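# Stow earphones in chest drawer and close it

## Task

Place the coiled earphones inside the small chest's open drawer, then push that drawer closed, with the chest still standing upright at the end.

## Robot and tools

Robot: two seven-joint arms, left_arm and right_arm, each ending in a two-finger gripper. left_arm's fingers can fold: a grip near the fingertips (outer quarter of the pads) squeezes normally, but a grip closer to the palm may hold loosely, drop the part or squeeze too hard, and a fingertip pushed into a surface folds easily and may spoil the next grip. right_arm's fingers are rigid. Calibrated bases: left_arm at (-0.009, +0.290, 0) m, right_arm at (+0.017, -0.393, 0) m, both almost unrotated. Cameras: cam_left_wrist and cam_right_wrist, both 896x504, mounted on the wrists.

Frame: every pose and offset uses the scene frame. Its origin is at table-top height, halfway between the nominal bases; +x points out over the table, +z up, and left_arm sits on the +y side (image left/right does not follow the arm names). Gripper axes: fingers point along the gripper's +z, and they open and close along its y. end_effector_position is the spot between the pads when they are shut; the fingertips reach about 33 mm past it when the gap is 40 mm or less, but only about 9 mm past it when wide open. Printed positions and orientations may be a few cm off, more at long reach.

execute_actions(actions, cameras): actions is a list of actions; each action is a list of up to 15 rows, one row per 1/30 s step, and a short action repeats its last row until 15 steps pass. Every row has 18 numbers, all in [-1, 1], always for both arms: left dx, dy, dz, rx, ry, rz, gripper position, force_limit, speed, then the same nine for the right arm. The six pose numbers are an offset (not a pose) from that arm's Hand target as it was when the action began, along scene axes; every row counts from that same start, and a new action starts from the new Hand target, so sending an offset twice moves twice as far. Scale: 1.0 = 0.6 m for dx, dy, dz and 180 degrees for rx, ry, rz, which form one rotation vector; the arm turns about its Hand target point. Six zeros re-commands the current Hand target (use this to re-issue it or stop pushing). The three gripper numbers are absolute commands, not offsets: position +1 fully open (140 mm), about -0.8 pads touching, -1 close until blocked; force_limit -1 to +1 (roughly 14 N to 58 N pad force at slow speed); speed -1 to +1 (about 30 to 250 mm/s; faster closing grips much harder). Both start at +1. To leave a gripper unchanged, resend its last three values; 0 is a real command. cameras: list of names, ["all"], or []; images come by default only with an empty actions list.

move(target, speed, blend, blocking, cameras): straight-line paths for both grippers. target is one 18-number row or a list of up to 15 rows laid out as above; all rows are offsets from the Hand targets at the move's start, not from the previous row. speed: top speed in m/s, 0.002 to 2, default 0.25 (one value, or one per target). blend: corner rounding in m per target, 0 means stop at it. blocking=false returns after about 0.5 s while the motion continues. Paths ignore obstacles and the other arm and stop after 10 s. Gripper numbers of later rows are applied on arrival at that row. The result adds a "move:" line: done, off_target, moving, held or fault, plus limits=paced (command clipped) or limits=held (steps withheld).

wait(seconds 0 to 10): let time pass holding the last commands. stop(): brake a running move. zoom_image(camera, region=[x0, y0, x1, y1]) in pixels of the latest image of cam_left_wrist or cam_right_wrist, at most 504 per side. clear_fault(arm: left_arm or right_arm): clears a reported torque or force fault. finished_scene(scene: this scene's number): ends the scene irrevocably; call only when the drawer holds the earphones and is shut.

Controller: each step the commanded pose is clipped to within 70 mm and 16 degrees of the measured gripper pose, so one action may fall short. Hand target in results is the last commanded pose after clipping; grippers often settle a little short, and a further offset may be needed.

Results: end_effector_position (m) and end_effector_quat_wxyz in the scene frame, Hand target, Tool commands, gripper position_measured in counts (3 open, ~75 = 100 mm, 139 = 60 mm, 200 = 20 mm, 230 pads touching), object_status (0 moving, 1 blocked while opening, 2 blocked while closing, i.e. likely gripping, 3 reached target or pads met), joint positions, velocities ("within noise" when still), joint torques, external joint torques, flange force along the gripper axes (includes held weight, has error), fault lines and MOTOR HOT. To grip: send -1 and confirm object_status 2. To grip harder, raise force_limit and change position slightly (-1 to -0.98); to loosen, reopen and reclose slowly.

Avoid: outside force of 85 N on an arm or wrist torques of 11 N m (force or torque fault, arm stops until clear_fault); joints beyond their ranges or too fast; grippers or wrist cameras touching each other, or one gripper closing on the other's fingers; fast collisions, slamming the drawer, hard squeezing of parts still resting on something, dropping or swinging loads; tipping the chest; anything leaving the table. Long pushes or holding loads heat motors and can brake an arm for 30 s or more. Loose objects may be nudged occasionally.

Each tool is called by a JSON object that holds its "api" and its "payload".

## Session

{"api": "execute_actions", "payload": {"actions": []}}

Scene clock: 0.00 s.
left_arm: end_effector_position=(+0.2504, +0.4651, +0.1220) position_measured=3 object_status=3 end_effector_quat_wxyz=(+0.355, +0.800, +0.014, +0.484) | right_arm: end_effector_position=(+0.2772, -0.6119, +0.3061) position_measured=3 object_status=3 end_effector_quat_wxyz=(-0.005, +0.972, +0.233, -0.022)
Joint positions: left_arm=[1.207 0.151 0.33 -2.691 -0.982 1.646 0.686] | right_arm=[-0.497 -0.672 -0.15 -2.458 -0.12 1.753 -2.614]
Joint velocities: within noise
Joint torques (N m): no reading
External joint torques (N m): no reading
Flange force (N): no reading
Hand target: left_arm +0.2504, +0.4651, +0.1220; +0.355, +0.800, +0.014, +0.484 | right_arm +0.2772, -0.6119, +0.3061; -0.005, +0.972, +0.233, -0.022
Tool commands: left_gripper/position=+1.0 left_gripper/force_limit=+1.0 left_gripper/speed=+1.0 right_gripper/position=+1.0 right_gripper/force_limit=+1.0 right_gripper/speed=+1.0

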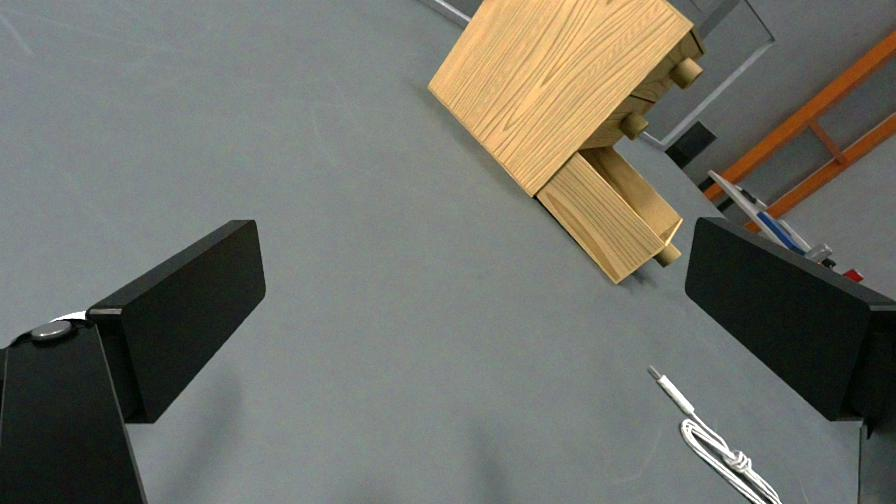

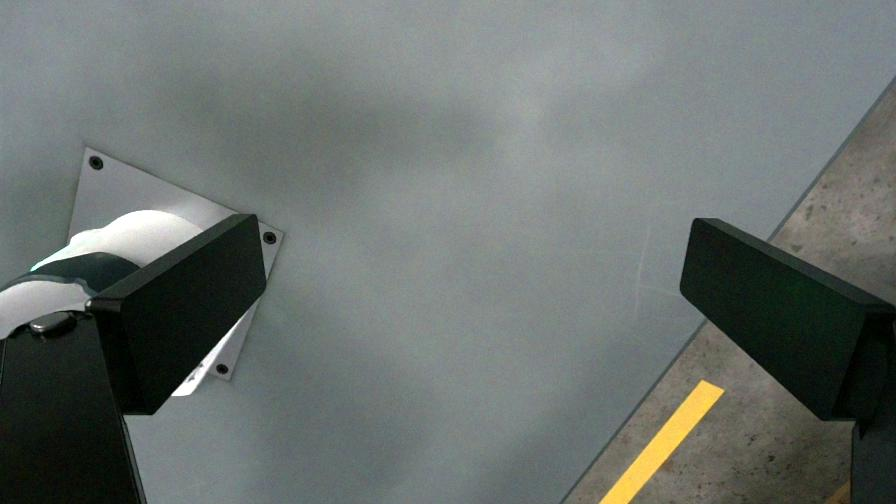

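{"api": "move", "payload": {"target": [-0.167,0.358,0.467,0,0,0,1,1,1,0.65,0.2,0.07,0,0,-0.5,1,1,1], "speed": 0.3, "cameras": ["cam_left_wrist"]}}

Scene clock: 23.93 s.
left_arm: end_effector_position=(+0.1501, +0.6792, +0.4014) position_measured=3 object_status=3 end_effector_quat_wxyz=(+0.353, +0.801, +0.011, +0.484) | right_arm: end_effector_position=(+0.6678, -0.4915, +0.3488) position_measured=3 object_status=3 end_effector_quat_wxyz=(-0.020, +0.854, -0.519, -0.010)
Joint positions: left_arm=[1.369 0.184 0.483 -1.82 -0.906 0.954 0.159] | right_arm=[-0.42 0.357 0.304 -1.271 -0.059 1.611 -0.594]
Joint velocities: left_arm=[within noise] | right_arm=[0.001 0 0 0 0.002 -0.001 0.007]
Joint torques (N m): left_arm=[0.26 -33.01 2.76 21.46 -2.2 -1.31 -0.14] | right_arm=[0.95 -41 3 23.9 0.89 2.42 0.33]
External joint torques (N m): left_arm=[0.29 -0.12 0.61 0.11 -0.34 -0.29 -0.22] | right_arm=[0.86 1.26 -0.43 -0.23 0 -0.2 0.33]
Flange force (N): left_arm=[1.0 0.2 -1.6] | right_arm=[2.2 -5.2 -0.9]
Hand target: left_arm +0.1502, +0.6799, +0.4022; +0.355, +0.800, +0.014, +0.484 | right_arm +0.6672, -0.4919, +0.3481; -0.019, +0.852, -0.523, -0.012
Off the commanded pose: left_arm 0.001 m, 0 deg | right_arm 0.001 m, 1 deg.
move: done; limits=paced
Images, in order (width x height): cam_left_wrist 896x504.

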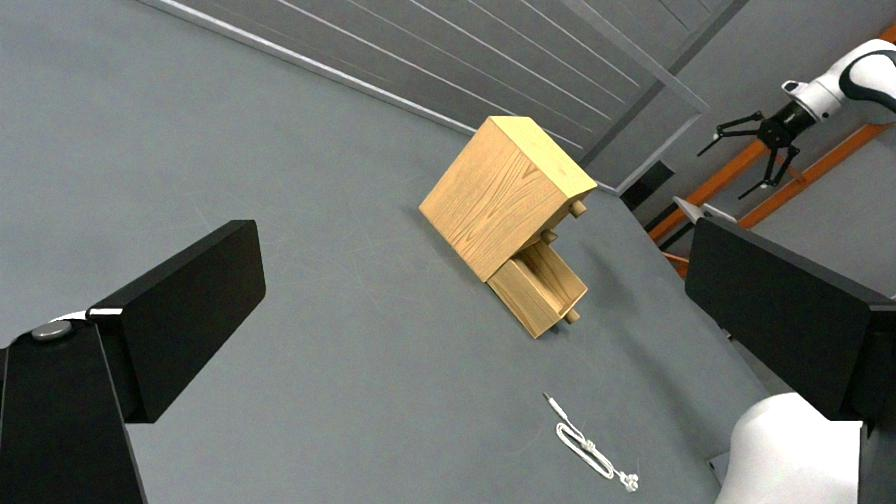

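{"api": "zoom_image", "payload": {"camera": "cam_left_wrist", "region": [520, 370, 660, 504]}}

{"api": "zoom_image", "payload": {"camera": "cam_left_wrist", "region": [400, 100, 640, 360]}}

{"api": "move", "payload": {"target": [[0,0,0,0,0,0,1,1,1,0.02,0.58,0.06,0,0,0,1,1,1],[0,0,0,0,0,0,1,1,1,-0.25,0.88,0.1,0,0,-0.2,1,1,1]], "speed": 0.3, "blend": 0.05}}

Scaled by 3.600 from the camera's 896x504 image, which has a finer 1280x720 frame.

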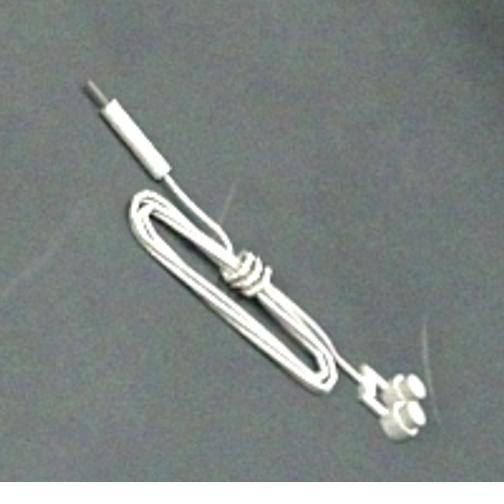

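Scaled by 1.938 from the camera's 896x504 image, which has a finer 1280x720 frame.

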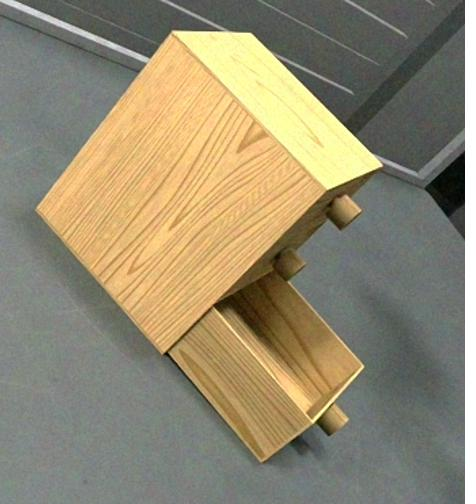

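Scene clock: 32.00 s.
left_arm: end_effector_position=(+0.1501, +0.6792, +0.4014) position_measured=3 object_status=3 end_effector_quat_wxyz=(+0.353, +0.801, +0.011, +0.484) | right_arm: end_effector_position=(+0.5176, +0.0345, +0.4067) position_measured=3 object_status=3 end_effector_quat_wxyz=(+0.019, -0.652, +0.758, +0.003)
Joint positions: left_arm=[1.369 0.184 0.483 -1.82 -0.906 0.954 0.158] | right_arm=[0.53 0.35 0.215 -1.13 -0.068 1.512 0.892]
Joint velocities: left_arm=[within noise] | right_arm=[0.001 0 0 -0.002 -0.001 0.002 0.006]
Joint torques (N m): left_arm=[0.31 -33.01 2.66 21.42 -2.21 -1.32 -0.15] | right_arm=[0.8 -41.87 2.14 22.46 1 2.75 0.18]
External joint torques (N m): left_arm=[0.23 -0.04 0.41 0.05 -0.34 -0.3 -0.24] | right_arm=[0.86 0.08 -0.08 -0.86 0.23 0.17 0.18]
Flange force (N): left_arm=[1.1 0.0 -1.4] | right_arm=[3.4 4.6 4.2]
Hand target: left_arm +0.1502, +0.6799, +0.4022; +0.355, +0.800, +0.014, +0.484 | right_arm +0.5172, +0.0361, +0.4081; +0.022, -0.649, +0.761, +0.005
Off the commanded pose: left_arm 0.001 m, 0 deg | right_arm 0.002 m, 1 deg.
move: done; limits=paced

{"api": "move", "payload": {"target": [0,0,0,0,0,0,1,1,1,-0.562,0.007,-0.13,0,0,-0.2,1,1,1], "speed": 0.25, "cameras": ["cam_right_wrist"]}}

Scene clock: 39.37 s.
left_arm: end_effector_position=(+0.1501, +0.6792, +0.4014) position_measured=3 object_status=3 end_effector_quat_wxyz=(+0.353, +0.801, +0.011, +0.484) | right_arm: end_effector_position=(+0.1807, +0.0390, +0.3293) position_measured=3 object_status=3 end_effector_quat_wxyz=(+0.021, -0.386, +0.922, -0.004)
Joint positions: left_arm=[1.369 0.184 0.483 -1.82 -0.906 0.954 0.158] | right_arm=[0.588 -0.396 0.534 -2.146 0.169 1.825 1.843]
Joint velocities: left_arm=[within noise] | right_arm=[0 0.001 0 0.001 -0.001 0 0.006]
Joint torques (N m): left_arm=[0.32 -32.99 2.71 21.47 -2.2 -1.32 -0.11] | right_arm=[-0.29 -14.47 -6.29 23.6 1.03 2.59 0.15]
External joint torques (N m): left_arm=[0.14 0.12 0.36 0.01 -0.33 -0.31 -0.19] | right_arm=[-0.24 -0.28 0.17 -0.72 0.27 0.07 0.15]
Flange force (N): left_arm=[0.9 -0.4 -1.5] | right_arm=[2.7 -0.7 1.9]
Hand target: left_arm +0.1502, +0.6799, +0.4022; +0.355, +0.800, +0.014, +0.484 | right_arm +0.1800, +0.0403, +0.3301; +0.022, -0.382, +0.924, -0.002
Off the commanded pose: left_arm 0.001 m, 0 deg | right_arm 0.002 m, 1 deg.
move: done
Images, in order (width x height): cam_right_wrist 896x504.

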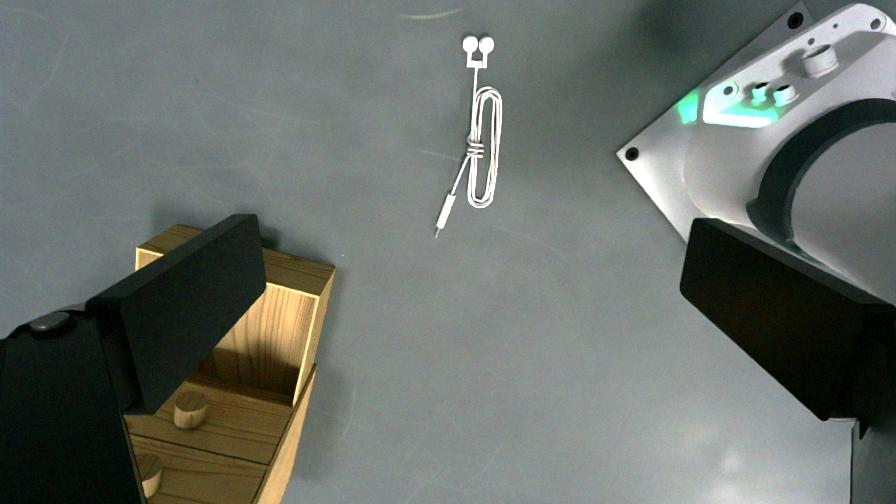

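{"api": "move", "payload": {"target": [0,0,0,0,0,0,1,1,1,-0.0225,0.041,-0.383,0,0,0,-0.16,-0.9,0], "speed": 0.2, "cameras": ["cam_right_wrist"]}}

Scene clock: 70.63 s.
left_arm: end_effector_position=(+0.1501, +0.6792, +0.4014) position_measured=3 object_status=3 end_effector_quat_wxyz=(+0.353, +0.801, +0.011, +0.484) | right_arm: end_effector_position=(+0.1659, +0.0637, +0.1002) position_measured=149 object_status=3 end_effector_quat_wxyz=(+0.021, -0.384, +0.923, -0.002)
Joint positions: left_arm=[1.369 0.184 0.483 -1.82 -0.906 0.954 0.158] | right_arm=[0.536 -0.048 0.72 -2.461 -0.004 2.448 2.057]
Joint velocities: left_arm=[within noise] | right_arm=[0.001 0.001 -0.001 0 -0.001 0.001 0.006]
Joint torques (N m): left_arm=[0.33 -32.99 2.67 21.47 -2.18 -1.31 -0.15] | right_arm=[-0.23 -18.98 -0.77 21.35 0.34 2.67 0.19]
External joint torques (N m): left_arm=[0.44 -0.06 0.6 0.1 -0.31 -0.29 -0.23] | right_arm=[-0.23 0.73 0.16 0.3 -0.24 0.17 0.19]
Flange force (N): left_arm=[0.9 0.1 -1.8] | right_arm=[-4.2 2.7 3.4]
Hand target: left_arm +0.1502, +0.6799, +0.4022; +0.355, +0.800, +0.014, +0.484 | right_arm +0.1665, +0.0649, +0.1003; +0.022, -0.382, +0.924, -0.002
Off the commanded pose: left_arm 0.001 m, 0 deg | right_arm 0.001 m, 0 deg.
move: done
Images, in order (width x height): cam_right_wrist 896x504.

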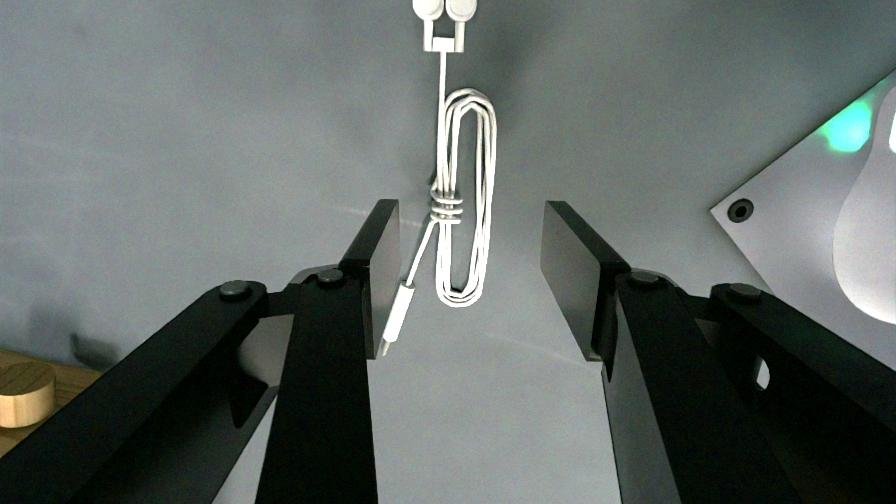

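{"api": "move", "payload": {"target": [[0,0,0,0,0,0,1,1,1,0.0116,0.0126,-0.09,0,0,0,-0.16,-0.9,0],[0,0,0,0,0,0,1,1,1,0.0116,0.0126,-0.1313,0,0,0,-0.16,-0.9,0]], "speed": [0.1, 0.03], "blend": 0.005, "cameras": ["cam_right_wrist"]}}

Scene clock: 81.53 s.
left_arm: end_effector_position=(+0.1501, +0.6792, +0.4014) position_measured=3 object_status=3 end_effector_quat_wxyz=(+0.353, +0.801, +0.011, +0.484) | right_arm: end_effector_position=(+0.1730, +0.0711, +0.0214) position_measured=149 object_status=3 end_effector_quat_wxyz=(+0.020, -0.384, +0.923, -0.003)
Joint positions: left_arm=[1.369 0.184 0.483 -1.82 -0.906 0.954 0.158] | right_arm=[0.606 0.207 0.61 -2.45 -0.31 2.624 2.272]
Joint velocities: left_arm=[within noise] | right_arm=[0 0.001 0 -0.001 -0.001 0 0.007]
Joint torques (N m): left_arm=[0.33 -33.02 2.7 21.45 -2.19 -1.33 -0.16] | right_arm=[0.91 -26.01 3.1 18.36 0.24 2.64 0.2]
External joint torques (N m): left_arm=[0.31 -0.04 0.5 0.04 -0.31 -0.31 -0.24] | right_arm=[0.95 0.36 -0.43 0.43 -0.25 0.16 0.2]
Flange force (N): left_arm=[0.9 0.1 -1.5] | right_arm=[-2.9 3.6 5.0]
Hand target: left_arm +0.1502, +0.6799, +0.4022; +0.355, +0.800, +0.014, +0.484 | right_arm +0.1735, +0.0724, +0.0216; +0.022, -0.382, +0.924, -0.002
Off the commanded pose: left_arm 0.001 m, 0 deg | right_arm 0.001 m, 0 deg.
move: done
Images, in order (width x height): cam_right_wrist 896x504.

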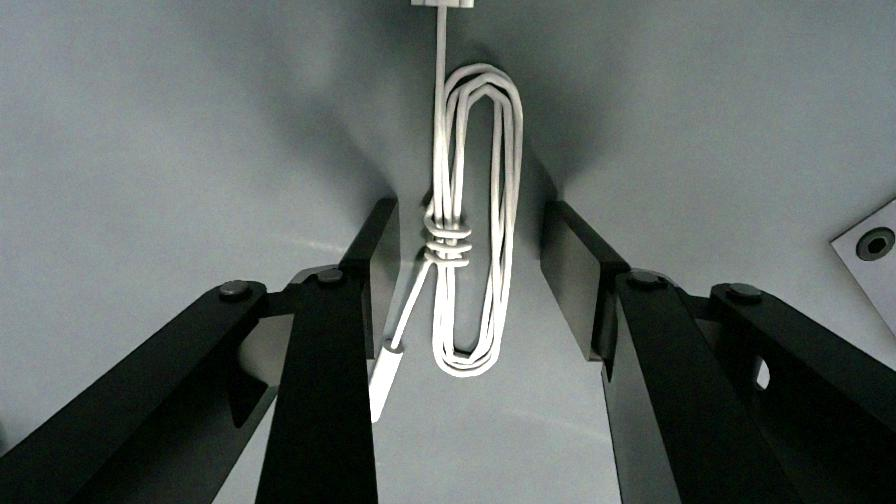

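{"api": "move", "payload": {"target": [0,0,0,0,0,0,1,1,1,0,0,0,0,0,0,-1,-0.8,-1], "speed": 0.03, "cameras": ["cam_right_wrist"]}}

Scene clock: 85.70 s.
left_arm: end_effector_position=(+0.1501, +0.6792, +0.4014) position_measured=3 object_status=3 end_effector_quat_wxyz=(+0.353, +0.801, +0.011, +0.484) | right_arm: end_effector_position=(+0.1725, +0.0733, +0.0221) position_measured=217 object_status=2 end_effector_quat_wxyz=(+0.022, -0.384, +0.923, -0.001)
Joint positions: left_arm=[1.369 0.184 0.483 -1.82 -0.906 0.954 0.158] | right_arm=[0.611 0.207 0.607 -2.449 -0.31 2.627 2.274]
Joint torques (N m): left_arm=[0.31 -32.95 2.66 21.5 -2.19 -1.32 -0.17] | right_arm=[0.15 -25.89 2.35 17.33 0.4 2.19 0.19]
External joint torques (N m): left_arm=[0.22 0.1 0.39 0.05 -0.32 -0.31 -0.25] | right_arm=[0.01 0.62 -1.35 -0.62 -0.08 -0.31 0.19]
Flange force (N): left_arm=[1.1 -0.3 -1.7] | right_arm=[-1.4 0.7 4.5]
Hand target: left_arm +0.1502, +0.6799, +0.4022; +0.355, +0.800, +0.014, +0.484 | right_arm +0.1735, +0.0724, +0.0216; +0.022, -0.382, +0.924, -0.002
Off the commanded pose: left_arm 0.001 m, 0 deg | right_arm 0.001 m, 0 deg.
move: done
Images, in order (width x height): cam_right_wrist 896x504.

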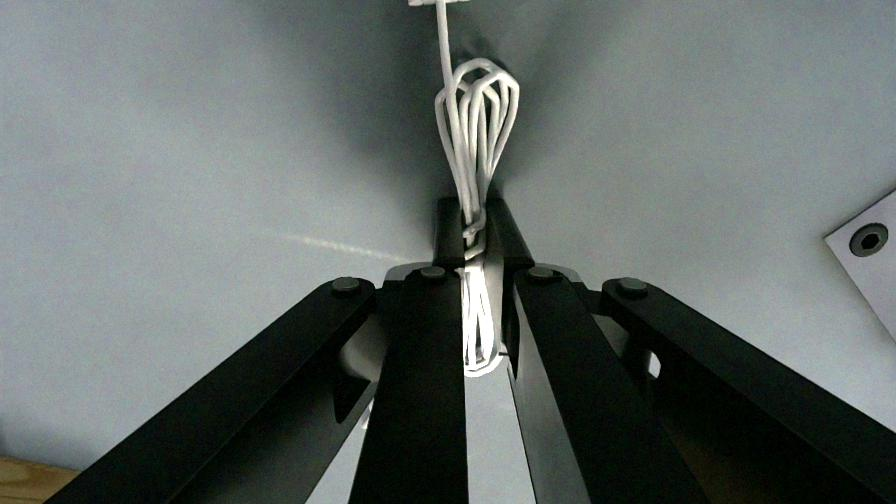

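{"api": "move", "payload": {"target": [[0,0,0,0,0,0,1,1,1,0,0,0.4,0,0,0.05,-1,-0.8,-1],[0,0,0,0,0,0,1,1,1,0.46,-0.12,0.47,0,0,0.152,-1,-0.8,-1]], "speed": [0.12, 0.15], "blend": 0.04, "cameras": ["all"]}}

Scene clock: 100.57 s.
left_arm: end_effector_position=(+0.1501, +0.6792, +0.4014) position_measured=3 object_status=3 end_effector_quat_wxyz=(+0.353, +0.801, +0.011, +0.484) | right_arm: end_effector_position=(+0.4495, +0.0009, +0.3040) position_measured=217 object_status=2 end_effector_quat_wxyz=(+0.023, -0.586, +0.810, +0.005)
Joint positions: left_arm=[1.369 0.184 0.483 -1.82 -0.906 0.954 0.158] | right_arm=[0.499 0.028 0.224 -1.828 -0.002 1.902 1.058]
Joint velocities: left_arm=[within noise] | right_arm=[0 0.001 0 0.001 -0.001 0 -0.005]
Joint torques (N m): left_arm=[0.28 -32.99 2.7 21.46 -2.2 -1.31 -0.12] | right_arm=[0.37 -31.5 0.23 24.79 0.76 2.42 -0.27]
External joint torques (N m): left_arm=[0.4 -0.1 0.63 0.1 -0.32 -0.29 -0.2] | right_arm=[0.3 1.22 -0.06 -0.1 0.01 -0.18 -0.27]
Flange force (N): left_arm=[0.9 0.2 -1.7] | right_arm=[-3.0 -2.0 0.2]
Hand target: left_arm +0.1502, +0.6799, +0.4022; +0.355, +0.800, +0.014, +0.484 | right_arm +0.4495, +0.0004, +0.3036; +0.022, -0.590, +0.807, +0.004
Off the commanded pose: left_arm 0.001 m, 0 deg | right_arm 0.001 m, 1 deg.
move: done

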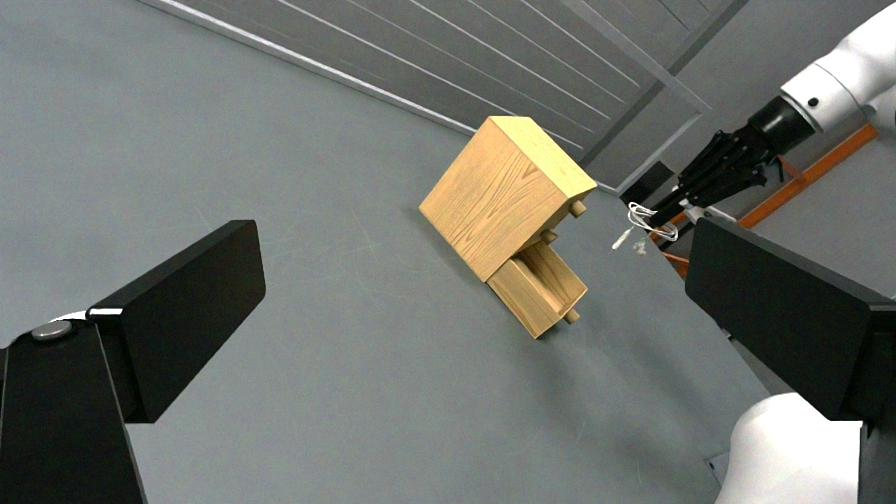

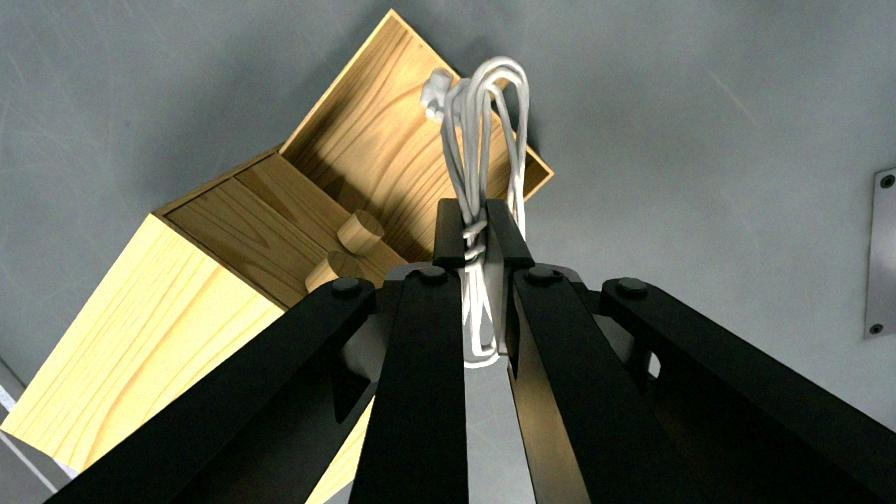

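{"api": "move", "payload": {"target": [[0,0,0,0,0,0,1,1,1,0.053,-0.0122,0,0,0,0,-1,-0.8,-1],[0,0,0,0,0,0,1,1,1,0.053,-0.0122,-0.26,0,0,0,-1,-0.8,-1]], "speed": 0.12, "cameras": ["all"]}}

Scene clock: 116.87 s.
left_arm: end_effector_position=(+0.1501, +0.6792, +0.4014) position_measured=3 object_status=3 end_effector_quat_wxyz=(+0.353, +0.801, +0.011, +0.484) | right_arm: end_effector_position=(+0.4797, -0.0071, +0.1470) position_measured=217 object_status=2 end_effector_quat_wxyz=(+0.020, -0.591, +0.806, +0.005)
Joint positions: left_arm=[1.369 0.184 0.483 -1.82 -0.906 0.954 0.158] | right_arm=[0.482 0.21 0.203 -2.006 -0.044 2.251 1.027]
Joint velocities: left_arm=[within noise] | right_arm=[-0.001 0.001 0 -0.001 -0.001 0.004 0.002]
Joint torques (N m): left_arm=[0.29 -33.02 2.68 21.5 -2.2 -1.32 -0.16] | right_arm=[0.82 -37.17 1.16 23.03 0.36 2.82 0.21]
External joint torques (N m): left_arm=[0.31 -0.17 0.53 0.14 -0.34 -0.3 -0.24] | right_arm=[0.83 0.09 -0.37 -0.22 -0.26 0.25 0.21]
Flange force (N): left_arm=[1.1 0.3 -1.6] | right_arm=[-0.3 1.2 1.1]
Hand target: left_arm +0.1502, +0.6799, +0.4022; +0.355, +0.800, +0.014, +0.484 | right_arm +0.4813, -0.0069, +0.1476; +0.022, -0.590, +0.807, +0.004
Off the commanded pose: left_arm 0.001 m, 0 deg | right_arm 0.002 m, 0 deg.
move: done

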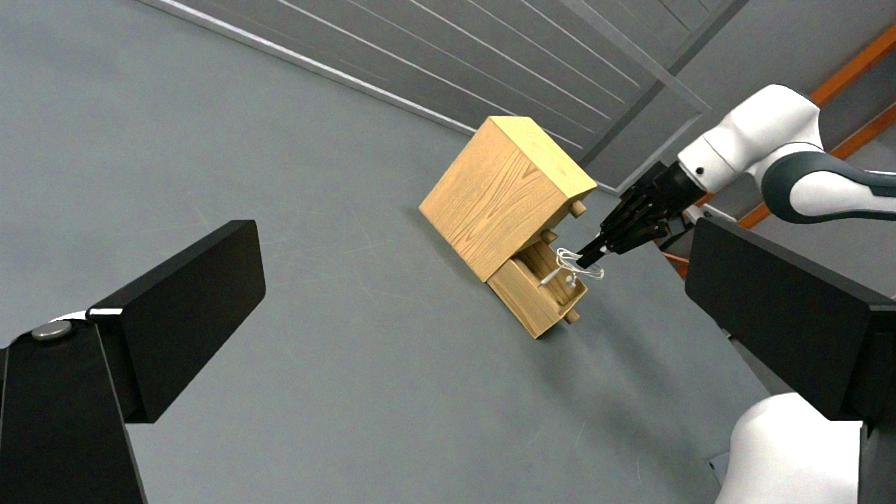

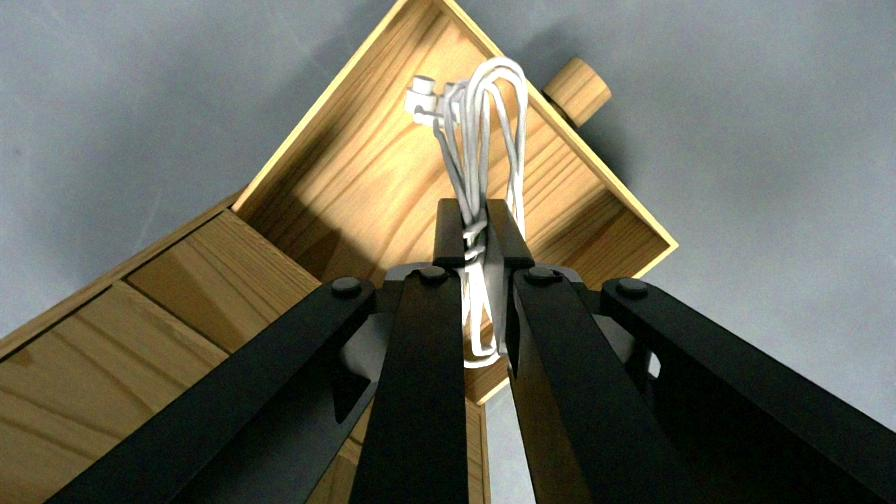

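{"api": "move", "payload": {"target": [[0,0,0,0,0,0,1,1,1,-0.0,0.005,-0.12,0,0,0,-1,-0.8,-1]], "speed": 0.08, "cameras": ["all"]}}

{"api": "zoom_image", "payload": {"camera": "cam_left_wrist", "region": [470, 180, 670, 350]}}

Scene clock: 123.03 s.
left_arm: end_effector_position=(+0.1501, +0.6792, +0.4014) position_measured=3 object_status=3 end_effector_quat_wxyz=(+0.353, +0.801, +0.011, +0.484) | right_arm: end_effector_position=(+0.4800, -0.0042, +0.0754) position_measured=217 object_status=2 end_effector_quat_wxyz=(+0.020, -0.592, +0.806, +0.005)
Joint positions: left_arm=[1.369 0.184 0.483 -1.82 -0.906 0.954 0.158] | right_arm=[0.503 0.323 0.183 -2.05 -0.075 2.407 1.051]
Joint velocities: left_arm=[within noise] | right_arm=[0.003 0.001 -0.003 -0.001 -0.001 0.005 0.004]
Joint torques (N m): left_arm=[0.33 -33.01 2.78 21.45 -2.19 -1.31 -0.14] | right_arm=[0.65 -39.3 1.9 21.58 0.42 2.74 0.43]
External joint torques (N m): left_arm=[0.36 -0.01 0.62 0.02 -0.31 -0.29 -0.22] | right_arm=[0.61 -0.06 -0.28 -0.03 -0.11 0.19 0.43]
Flange force (N): left_arm=[0.8 0.1 -1.6] | right_arm=[-0.7 1.3 0.7]
Hand target: left_arm +0.1502, +0.6799, +0.4022; +0.355, +0.800, +0.014, +0.484 | right_arm +0.4813, -0.0039, +0.0756; +0.022, -0.590, +0.807, +0.004
Off the commanded pose: left_arm 0.001 m, 0 deg | right_arm 0.001 m, 0 deg.
move: done

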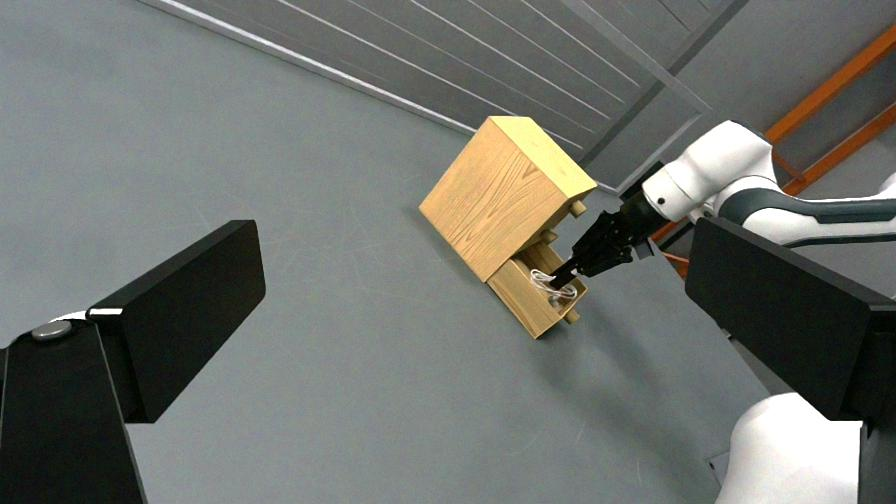

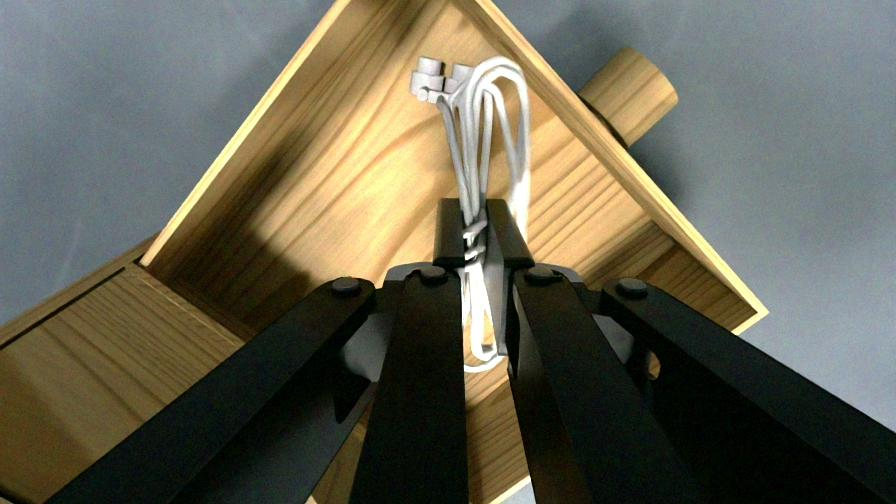

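Scaled by 2.520 from the camera's 896x504 image, which has a finer 1280x720 frame.

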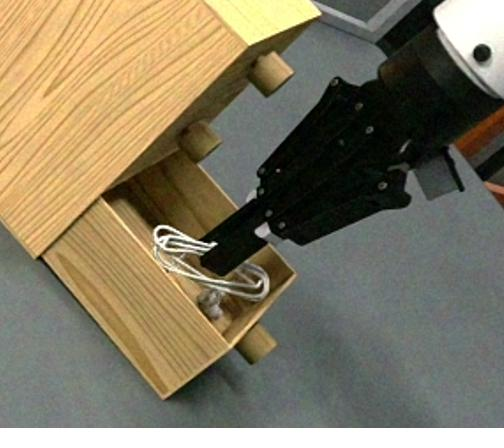

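{"api": "move", "payload": {"target": [[0,0,0,0,0,0,1,1,1,0,0.0,-0.038,0,0,0,-1,-0.8,-1],[0,0,0,0,0,0,1,1,1,0,0,-0.038,0,0,0,-0.42,-0.8,-0.8]], "speed": 0.05, "cameras": ["cam_right_wrist"]}}

Scene clock: 131.20 s.
left_arm: end_effector_position=(+0.1501, +0.6792, +0.4014) position_measured=3 object_status=3 end_effector_quat_wxyz=(+0.353, +0.801, +0.011, +0.484) | right_arm: end_effector_position=(+0.4807, -0.0041, +0.0530) position_measured=182 object_status=0 end_effector_quat_wxyz=(+0.021, -0.591, +0.806, +0.004)
Joint positions: left_arm=[1.369 0.184 0.483 -1.82 -0.906 0.954 0.158] | right_arm=[0.518 0.363 0.166 -2.057 -0.083 2.456 1.056]
Joint torques (N m): left_arm=[0.3 -33.02 2.68 21.49 -2.2 -1.31 -0.13] | right_arm=[0.82 -39.95 2.1 21.03 0.53 2.74 0.21]
External joint torques (N m): left_arm=[0.46 -0.39 0.67 0.23 -0.34 -0.3 -0.2] | right_arm=[0.84 0.16 -0.12 -0.12 0.01 0.16 0.21]
Flange force (N): left_arm=[1.1 0.7 -1.6] | right_arm=[-0.8 1.2 0.9]
Hand target: left_arm +0.1502, +0.6799, +0.4022; +0.355, +0.800, +0.014, +0.484 | right_arm +0.4813, -0.0039, +0.0528; +0.022, -0.590, +0.807, +0.004
Off the commanded pose: left_arm 0.001 m, 0 deg | right_arm 0.001 m, 0 deg.
move: done
Images, in order (width x height): cam_right_wrist 896x504.

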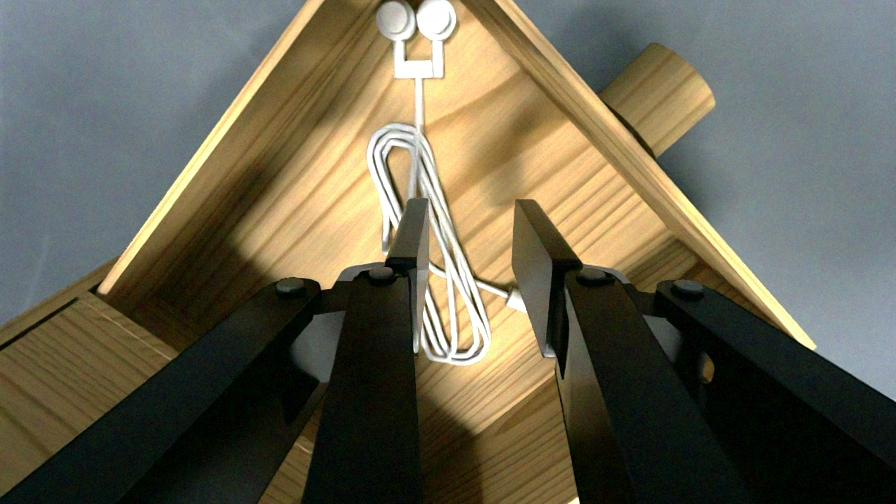

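{"api": "move", "payload": {"target": [[0,0,0,0,0,0,1,1,1,0,0,0.08,0,0,0,-0.42,-0.8,-0.8],[0,0,0,0,0,0,1,1,1,0,0,0.35,0,0,0,-0.42,-0.8,-0.8],[0,0,0,0,0,0,1,1,1,-0.213,-0.11,0.35,0,0,-0.243,-0.42,-0.8,-0.8]], "speed": [0.08, 0.2, 0.2], "blend": [0.01, 0.03, 0], "cameras": ["all"]}}

Scene clock: 146.13 s.
left_arm: end_effector_position=(+0.1501, +0.6792, +0.4014) position_measured=3 object_status=3 end_effector_quat_wxyz=(+0.353, +0.801, +0.011, +0.484) | right_arm: end_effector_position=(+0.3547, -0.0701, +0.2626) position_measured=182 object_status=3 end_effector_quat_wxyz=(+0.023, -0.251, +0.968, -0.006)
Joint positions: left_arm=[1.369 0.184 0.483 -1.82 -0.906 0.954 0.158] | right_arm=[0.442 -0.316 0.297 -2.292 0.067 2.022 1.777]
Joint velocities: left_arm=[within noise] | right_arm=[-0.001 -0.001 -0.001 0.001 0.001 0.001 0.005]
Joint torques (N m): left_arm=[0.29 -32.98 2.72 21.5 -2.18 -1.31 -0.13] | right_arm=[-0.24 -20.12 -2.62 23.64 1 2.47 0.24]
External joint torques (N m): left_arm=[0.2 -0.24 0.46 0.2 -0.33 -0.31 -0.21] | right_arm=[-0.31 -0.44 0.29 -0.74 0.27 -0.04 0.24]
Flange force (N): left_arm=[1.2 0.3 -1.5] | right_arm=[3.5 -0.2 1.0]
Hand target: left_arm +0.1502, +0.6799, +0.4022; +0.355, +0.800, +0.014, +0.484 | right_arm +0.3535, -0.0699, +0.2628; +0.021, -0.246, +0.969, -0.005
Off the commanded pose: left_arm 0.001 m, 0 deg | right_arm 0.001 m, 1 deg.
move: done

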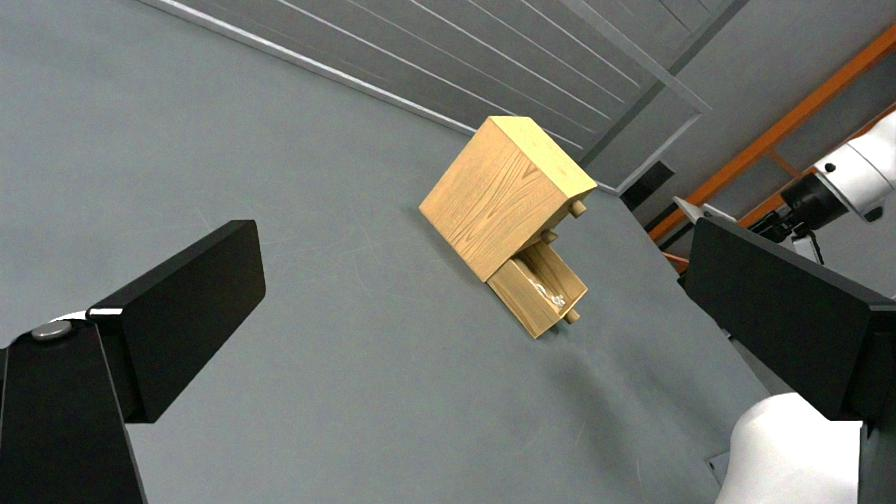

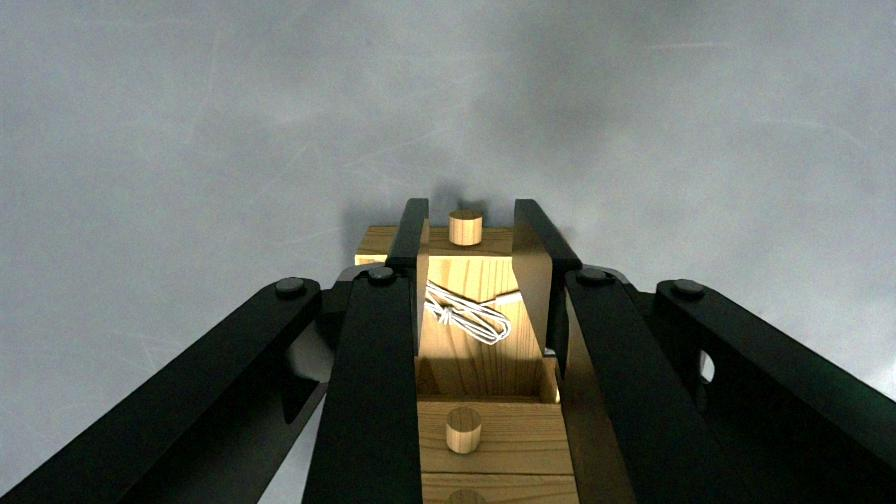

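{"api": "move", "payload": {"target": [[0,0,0,0,0,0,1,1,1,-0.016,0.002,-0.18,0.081,-0.146,0,-1,-0.5,-0.5]], "speed": 0.15, "cameras": ["cam_right_wrist"]}}

Scene clock: 155.70 s.
left_arm: end_effector_position=(+0.1501, +0.6792, +0.4014) position_measured=3 object_status=3 end_effector_quat_wxyz=(+0.353, +0.801, +0.011, +0.484) | right_arm: end_effector_position=(+0.3436, -0.0688, +0.1550) position_measured=232 object_status=3 end_effector_quat_wxyz=(+0.271, -0.240, +0.930, +0.059)
Joint positions: left_arm=[1.369 0.184 0.483 -1.82 -0.906 0.954 0.158] | right_arm=[0.362 -0.505 0.583 -2.977 0.096 3.05 1.944]
Joint velocities: left_arm=[within noise] | right_arm=[-0.002 0.001 0 0 0.002 0.005 0.007]
Joint torques (N m): left_arm=[0.37 -33.06 2.72 21.54 -2.19 -1.31 -0.16] | right_arm=[-0.46 -7.66 -5.41 19.32 1.22 3.38 0.15]
External joint torques (N m): left_arm=[0.33 -0.25 0.52 0.23 -0.34 -0.3 -0.24] | right_arm=[-0.47 0.68 0.15 -0.34 0.26 0.05 0.16]
Flange force (N): left_arm=[1.3 0.3 -1.7] | right_arm=[-0.2 1.4 5.4]
Hand target: left_arm +0.1502, +0.6799, +0.4022; +0.355, +0.800, +0.014, +0.484 | right_arm +0.3439, -0.0687, +0.1548; +0.271, -0.234, +0.931, +0.061
Off the commanded pose: left_arm 0.001 m, 0 deg | right_arm 0.000 m, 1 deg.
move: done
Images, in order (width x height): cam_right_wrist 896x504.

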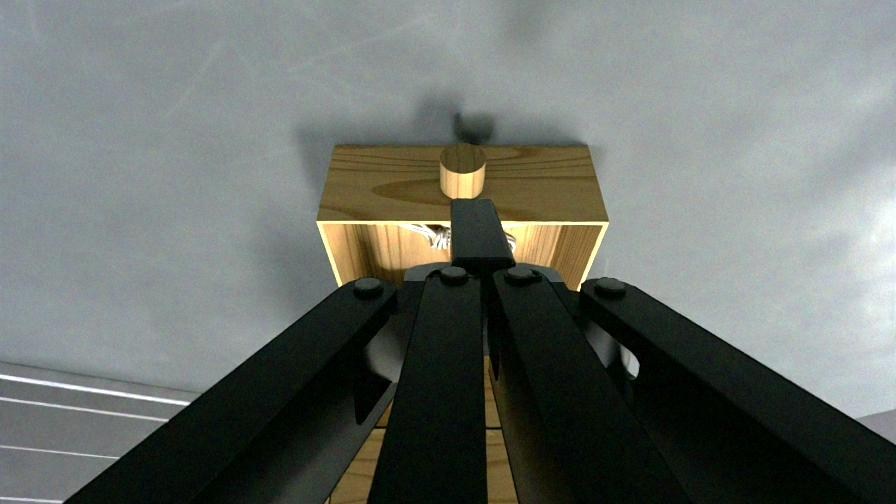

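{"api": "move", "payload": {"target": [[0,0,0,0,0,0,1,1,1,0.016,-0.001,-0.19,0,0,0,-1,-0.5,-0.5]], "speed": 0.1, "cameras": ["all"]}}

{"api": "zoom_image", "payload": {"camera": "cam_left_wrist", "region": [470, 180, 670, 350]}}

Scene clock: 164.17 s.
left_arm: end_effector_position=(+0.1501, +0.6792, +0.4014) position_measured=3 object_status=3 end_effector_quat_wxyz=(+0.353, +0.801, +0.011, +0.484) | right_arm: end_effector_position=(+0.3527, -0.0687, +0.0403) position_measured=232 object_status=3 end_effector_quat_wxyz=(+0.270, -0.240, +0.930, +0.060)
Joint positions: left_arm=[1.369 0.184 0.483 -1.82 -0.906 0.954 0.158] | right_arm=[-0.983 -0.259 1.94 -2.949 0.136 3.53 1.971]
Joint velocities: left_arm=[within noise] | right_arm=[-0.001 0 0 0 -0.001 0.004 0.006]
Joint torques (N m): left_arm=[0.34 -32.98 2.69 21.52 -2.2 -1.32 -0.13] | right_arm=[-0.69 11.18 -5.08 10.45 1.11 3.46 0.27]
External joint torques (N m): left_arm=[0.39 -0.04 0.56 0.12 -0.33 -0.3 -0.21] | right_arm=[-0.72 -0.14 -0.09 -0.73 0.27 0.13 0.29]
Flange force (N): left_arm=[1.0 0.0 -1.9] | right_arm=[0.0 0.0 0.0]
Hand target: left_arm +0.1502, +0.6799, +0.4022; +0.355, +0.800, +0.014, +0.484 | right_arm +0.3535, -0.0693, +0.0408; +0.271, -0.234, +0.931, +0.061
Off the commanded pose: left_arm 0.001 m, 0 deg | right_arm 0.001 m, 1 deg.
move: done

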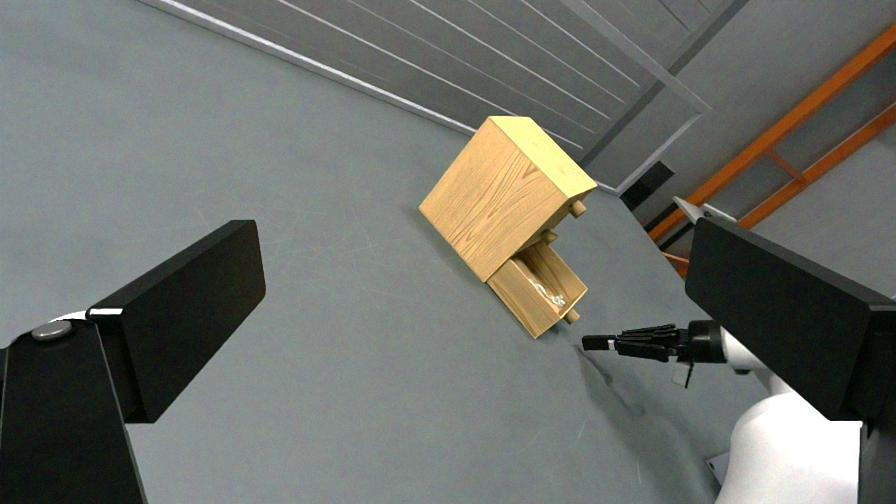

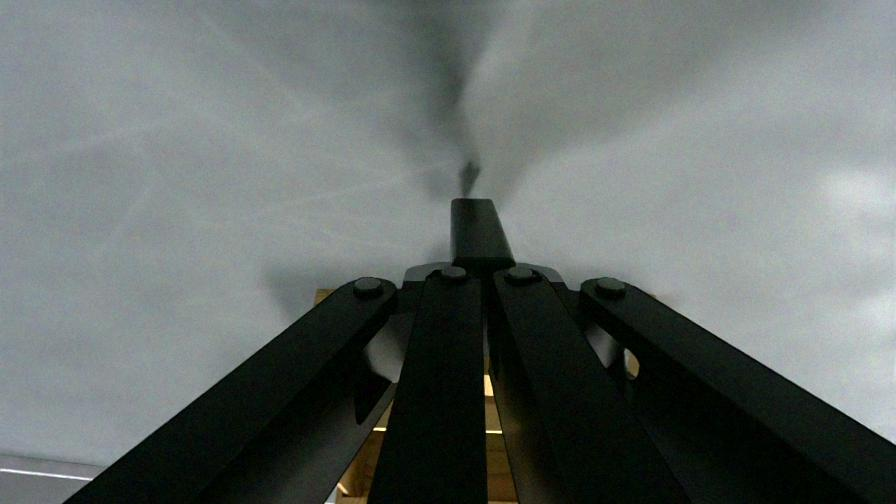

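Scaled by 2.520 from the camera's 896x504 image, which has a finer 1280x720 frame.

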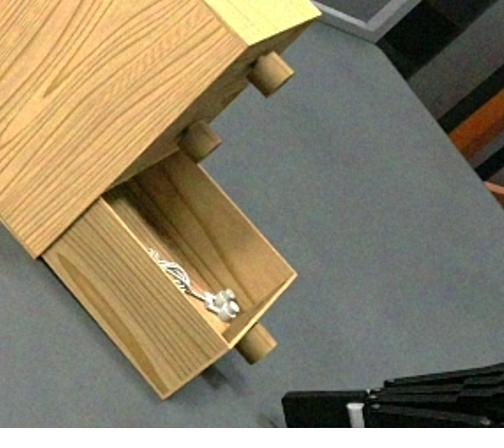

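{"api": "move", "payload": {"target": [[0,0,0,0,0,0,1,1,1,0.146,0.081,0,0,0,0,-1,-0.5,-0.5]], "speed": 0.05, "cameras": ["all"]}}

{"api": "zoom_image", "payload": {"camera": "cam_left_wrist", "region": [450, 160, 650, 330]}}

Scene clock: 184.00 s.
left_arm: end_effector_position=(+0.1501, +0.6792, +0.4014) position_measured=3 object_status=3 end_effector_quat_wxyz=(+0.353, +0.801, +0.011, +0.484) | right_arm: end_effector_position=(+0.4413, -0.0207, +0.0413) position_measured=232 object_status=3 end_effector_quat_wxyz=(+0.272, -0.235, +0.931, +0.062)
Joint positions: left_arm=[1.369 0.184 0.483 -1.82 -0.906 0.954 0.158] | right_arm=[-1.56 -0.338 2.34 -2.664 -0.072 3.432 2.04]
Joint torques (N m): left_arm=[0.33 -33 2.7 21.44 -2.2 -1.32 -0.14] | right_arm=[-0.27 24.01 -5.59 13.76 0.98 2.99 0.07]
External joint torques (N m): left_arm=[0.37 -0.01 0.56 0.03 -0.33 -0.3 -0.22] | right_arm=[-0.24 0.02 0.45 -0.04 0 -0.3 0.09]
Flange force (N): left_arm=[0.8 0.1 -1.6] | right_arm=[-1.0 -0.8 3.8]
Hand target: left_arm +0.1502, +0.6799, +0.4022; +0.355, +0.800, +0.014, +0.484 | right_arm +0.4411, -0.0207, +0.0408; +0.271, -0.234, +0.931, +0.061
Off the commanded pose: left_arm 0.001 m, 0 deg | right_arm 0.001 m, 0 deg.
move: done

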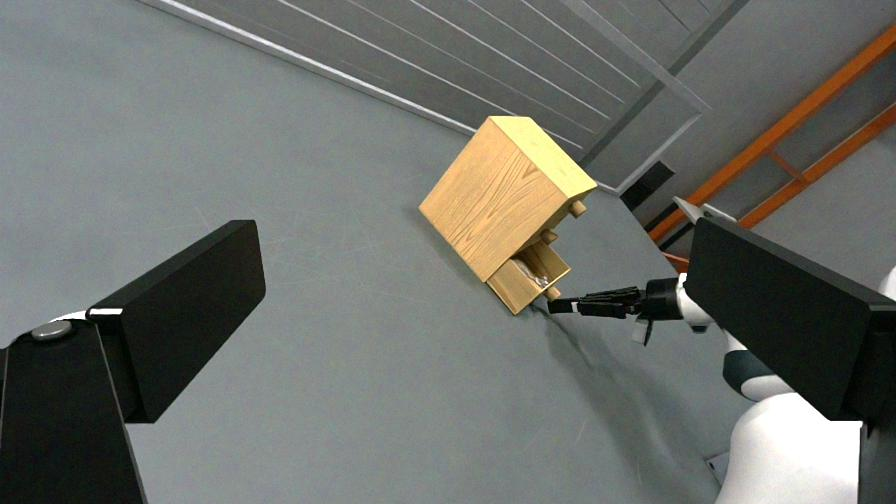

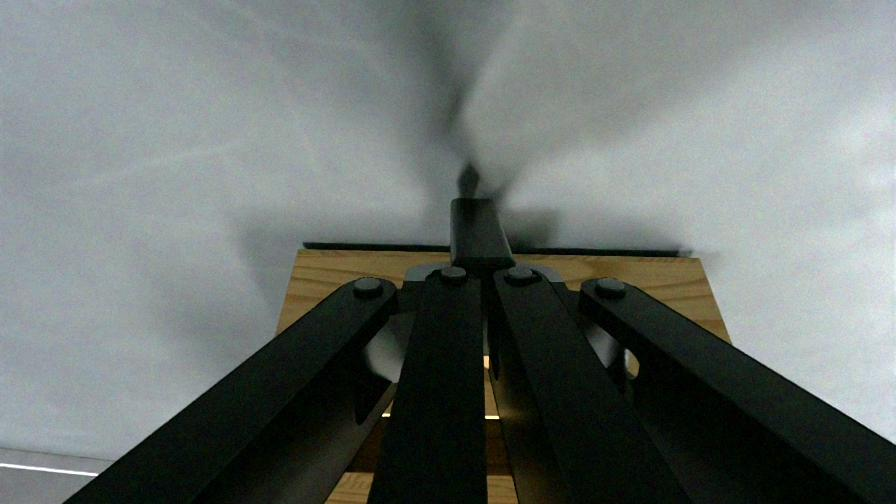

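Scaled by 2.520 from the camera's 896x504 image, which has a finer 1280x720 frame.

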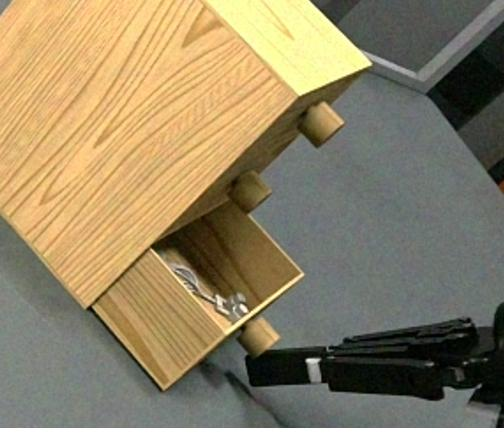

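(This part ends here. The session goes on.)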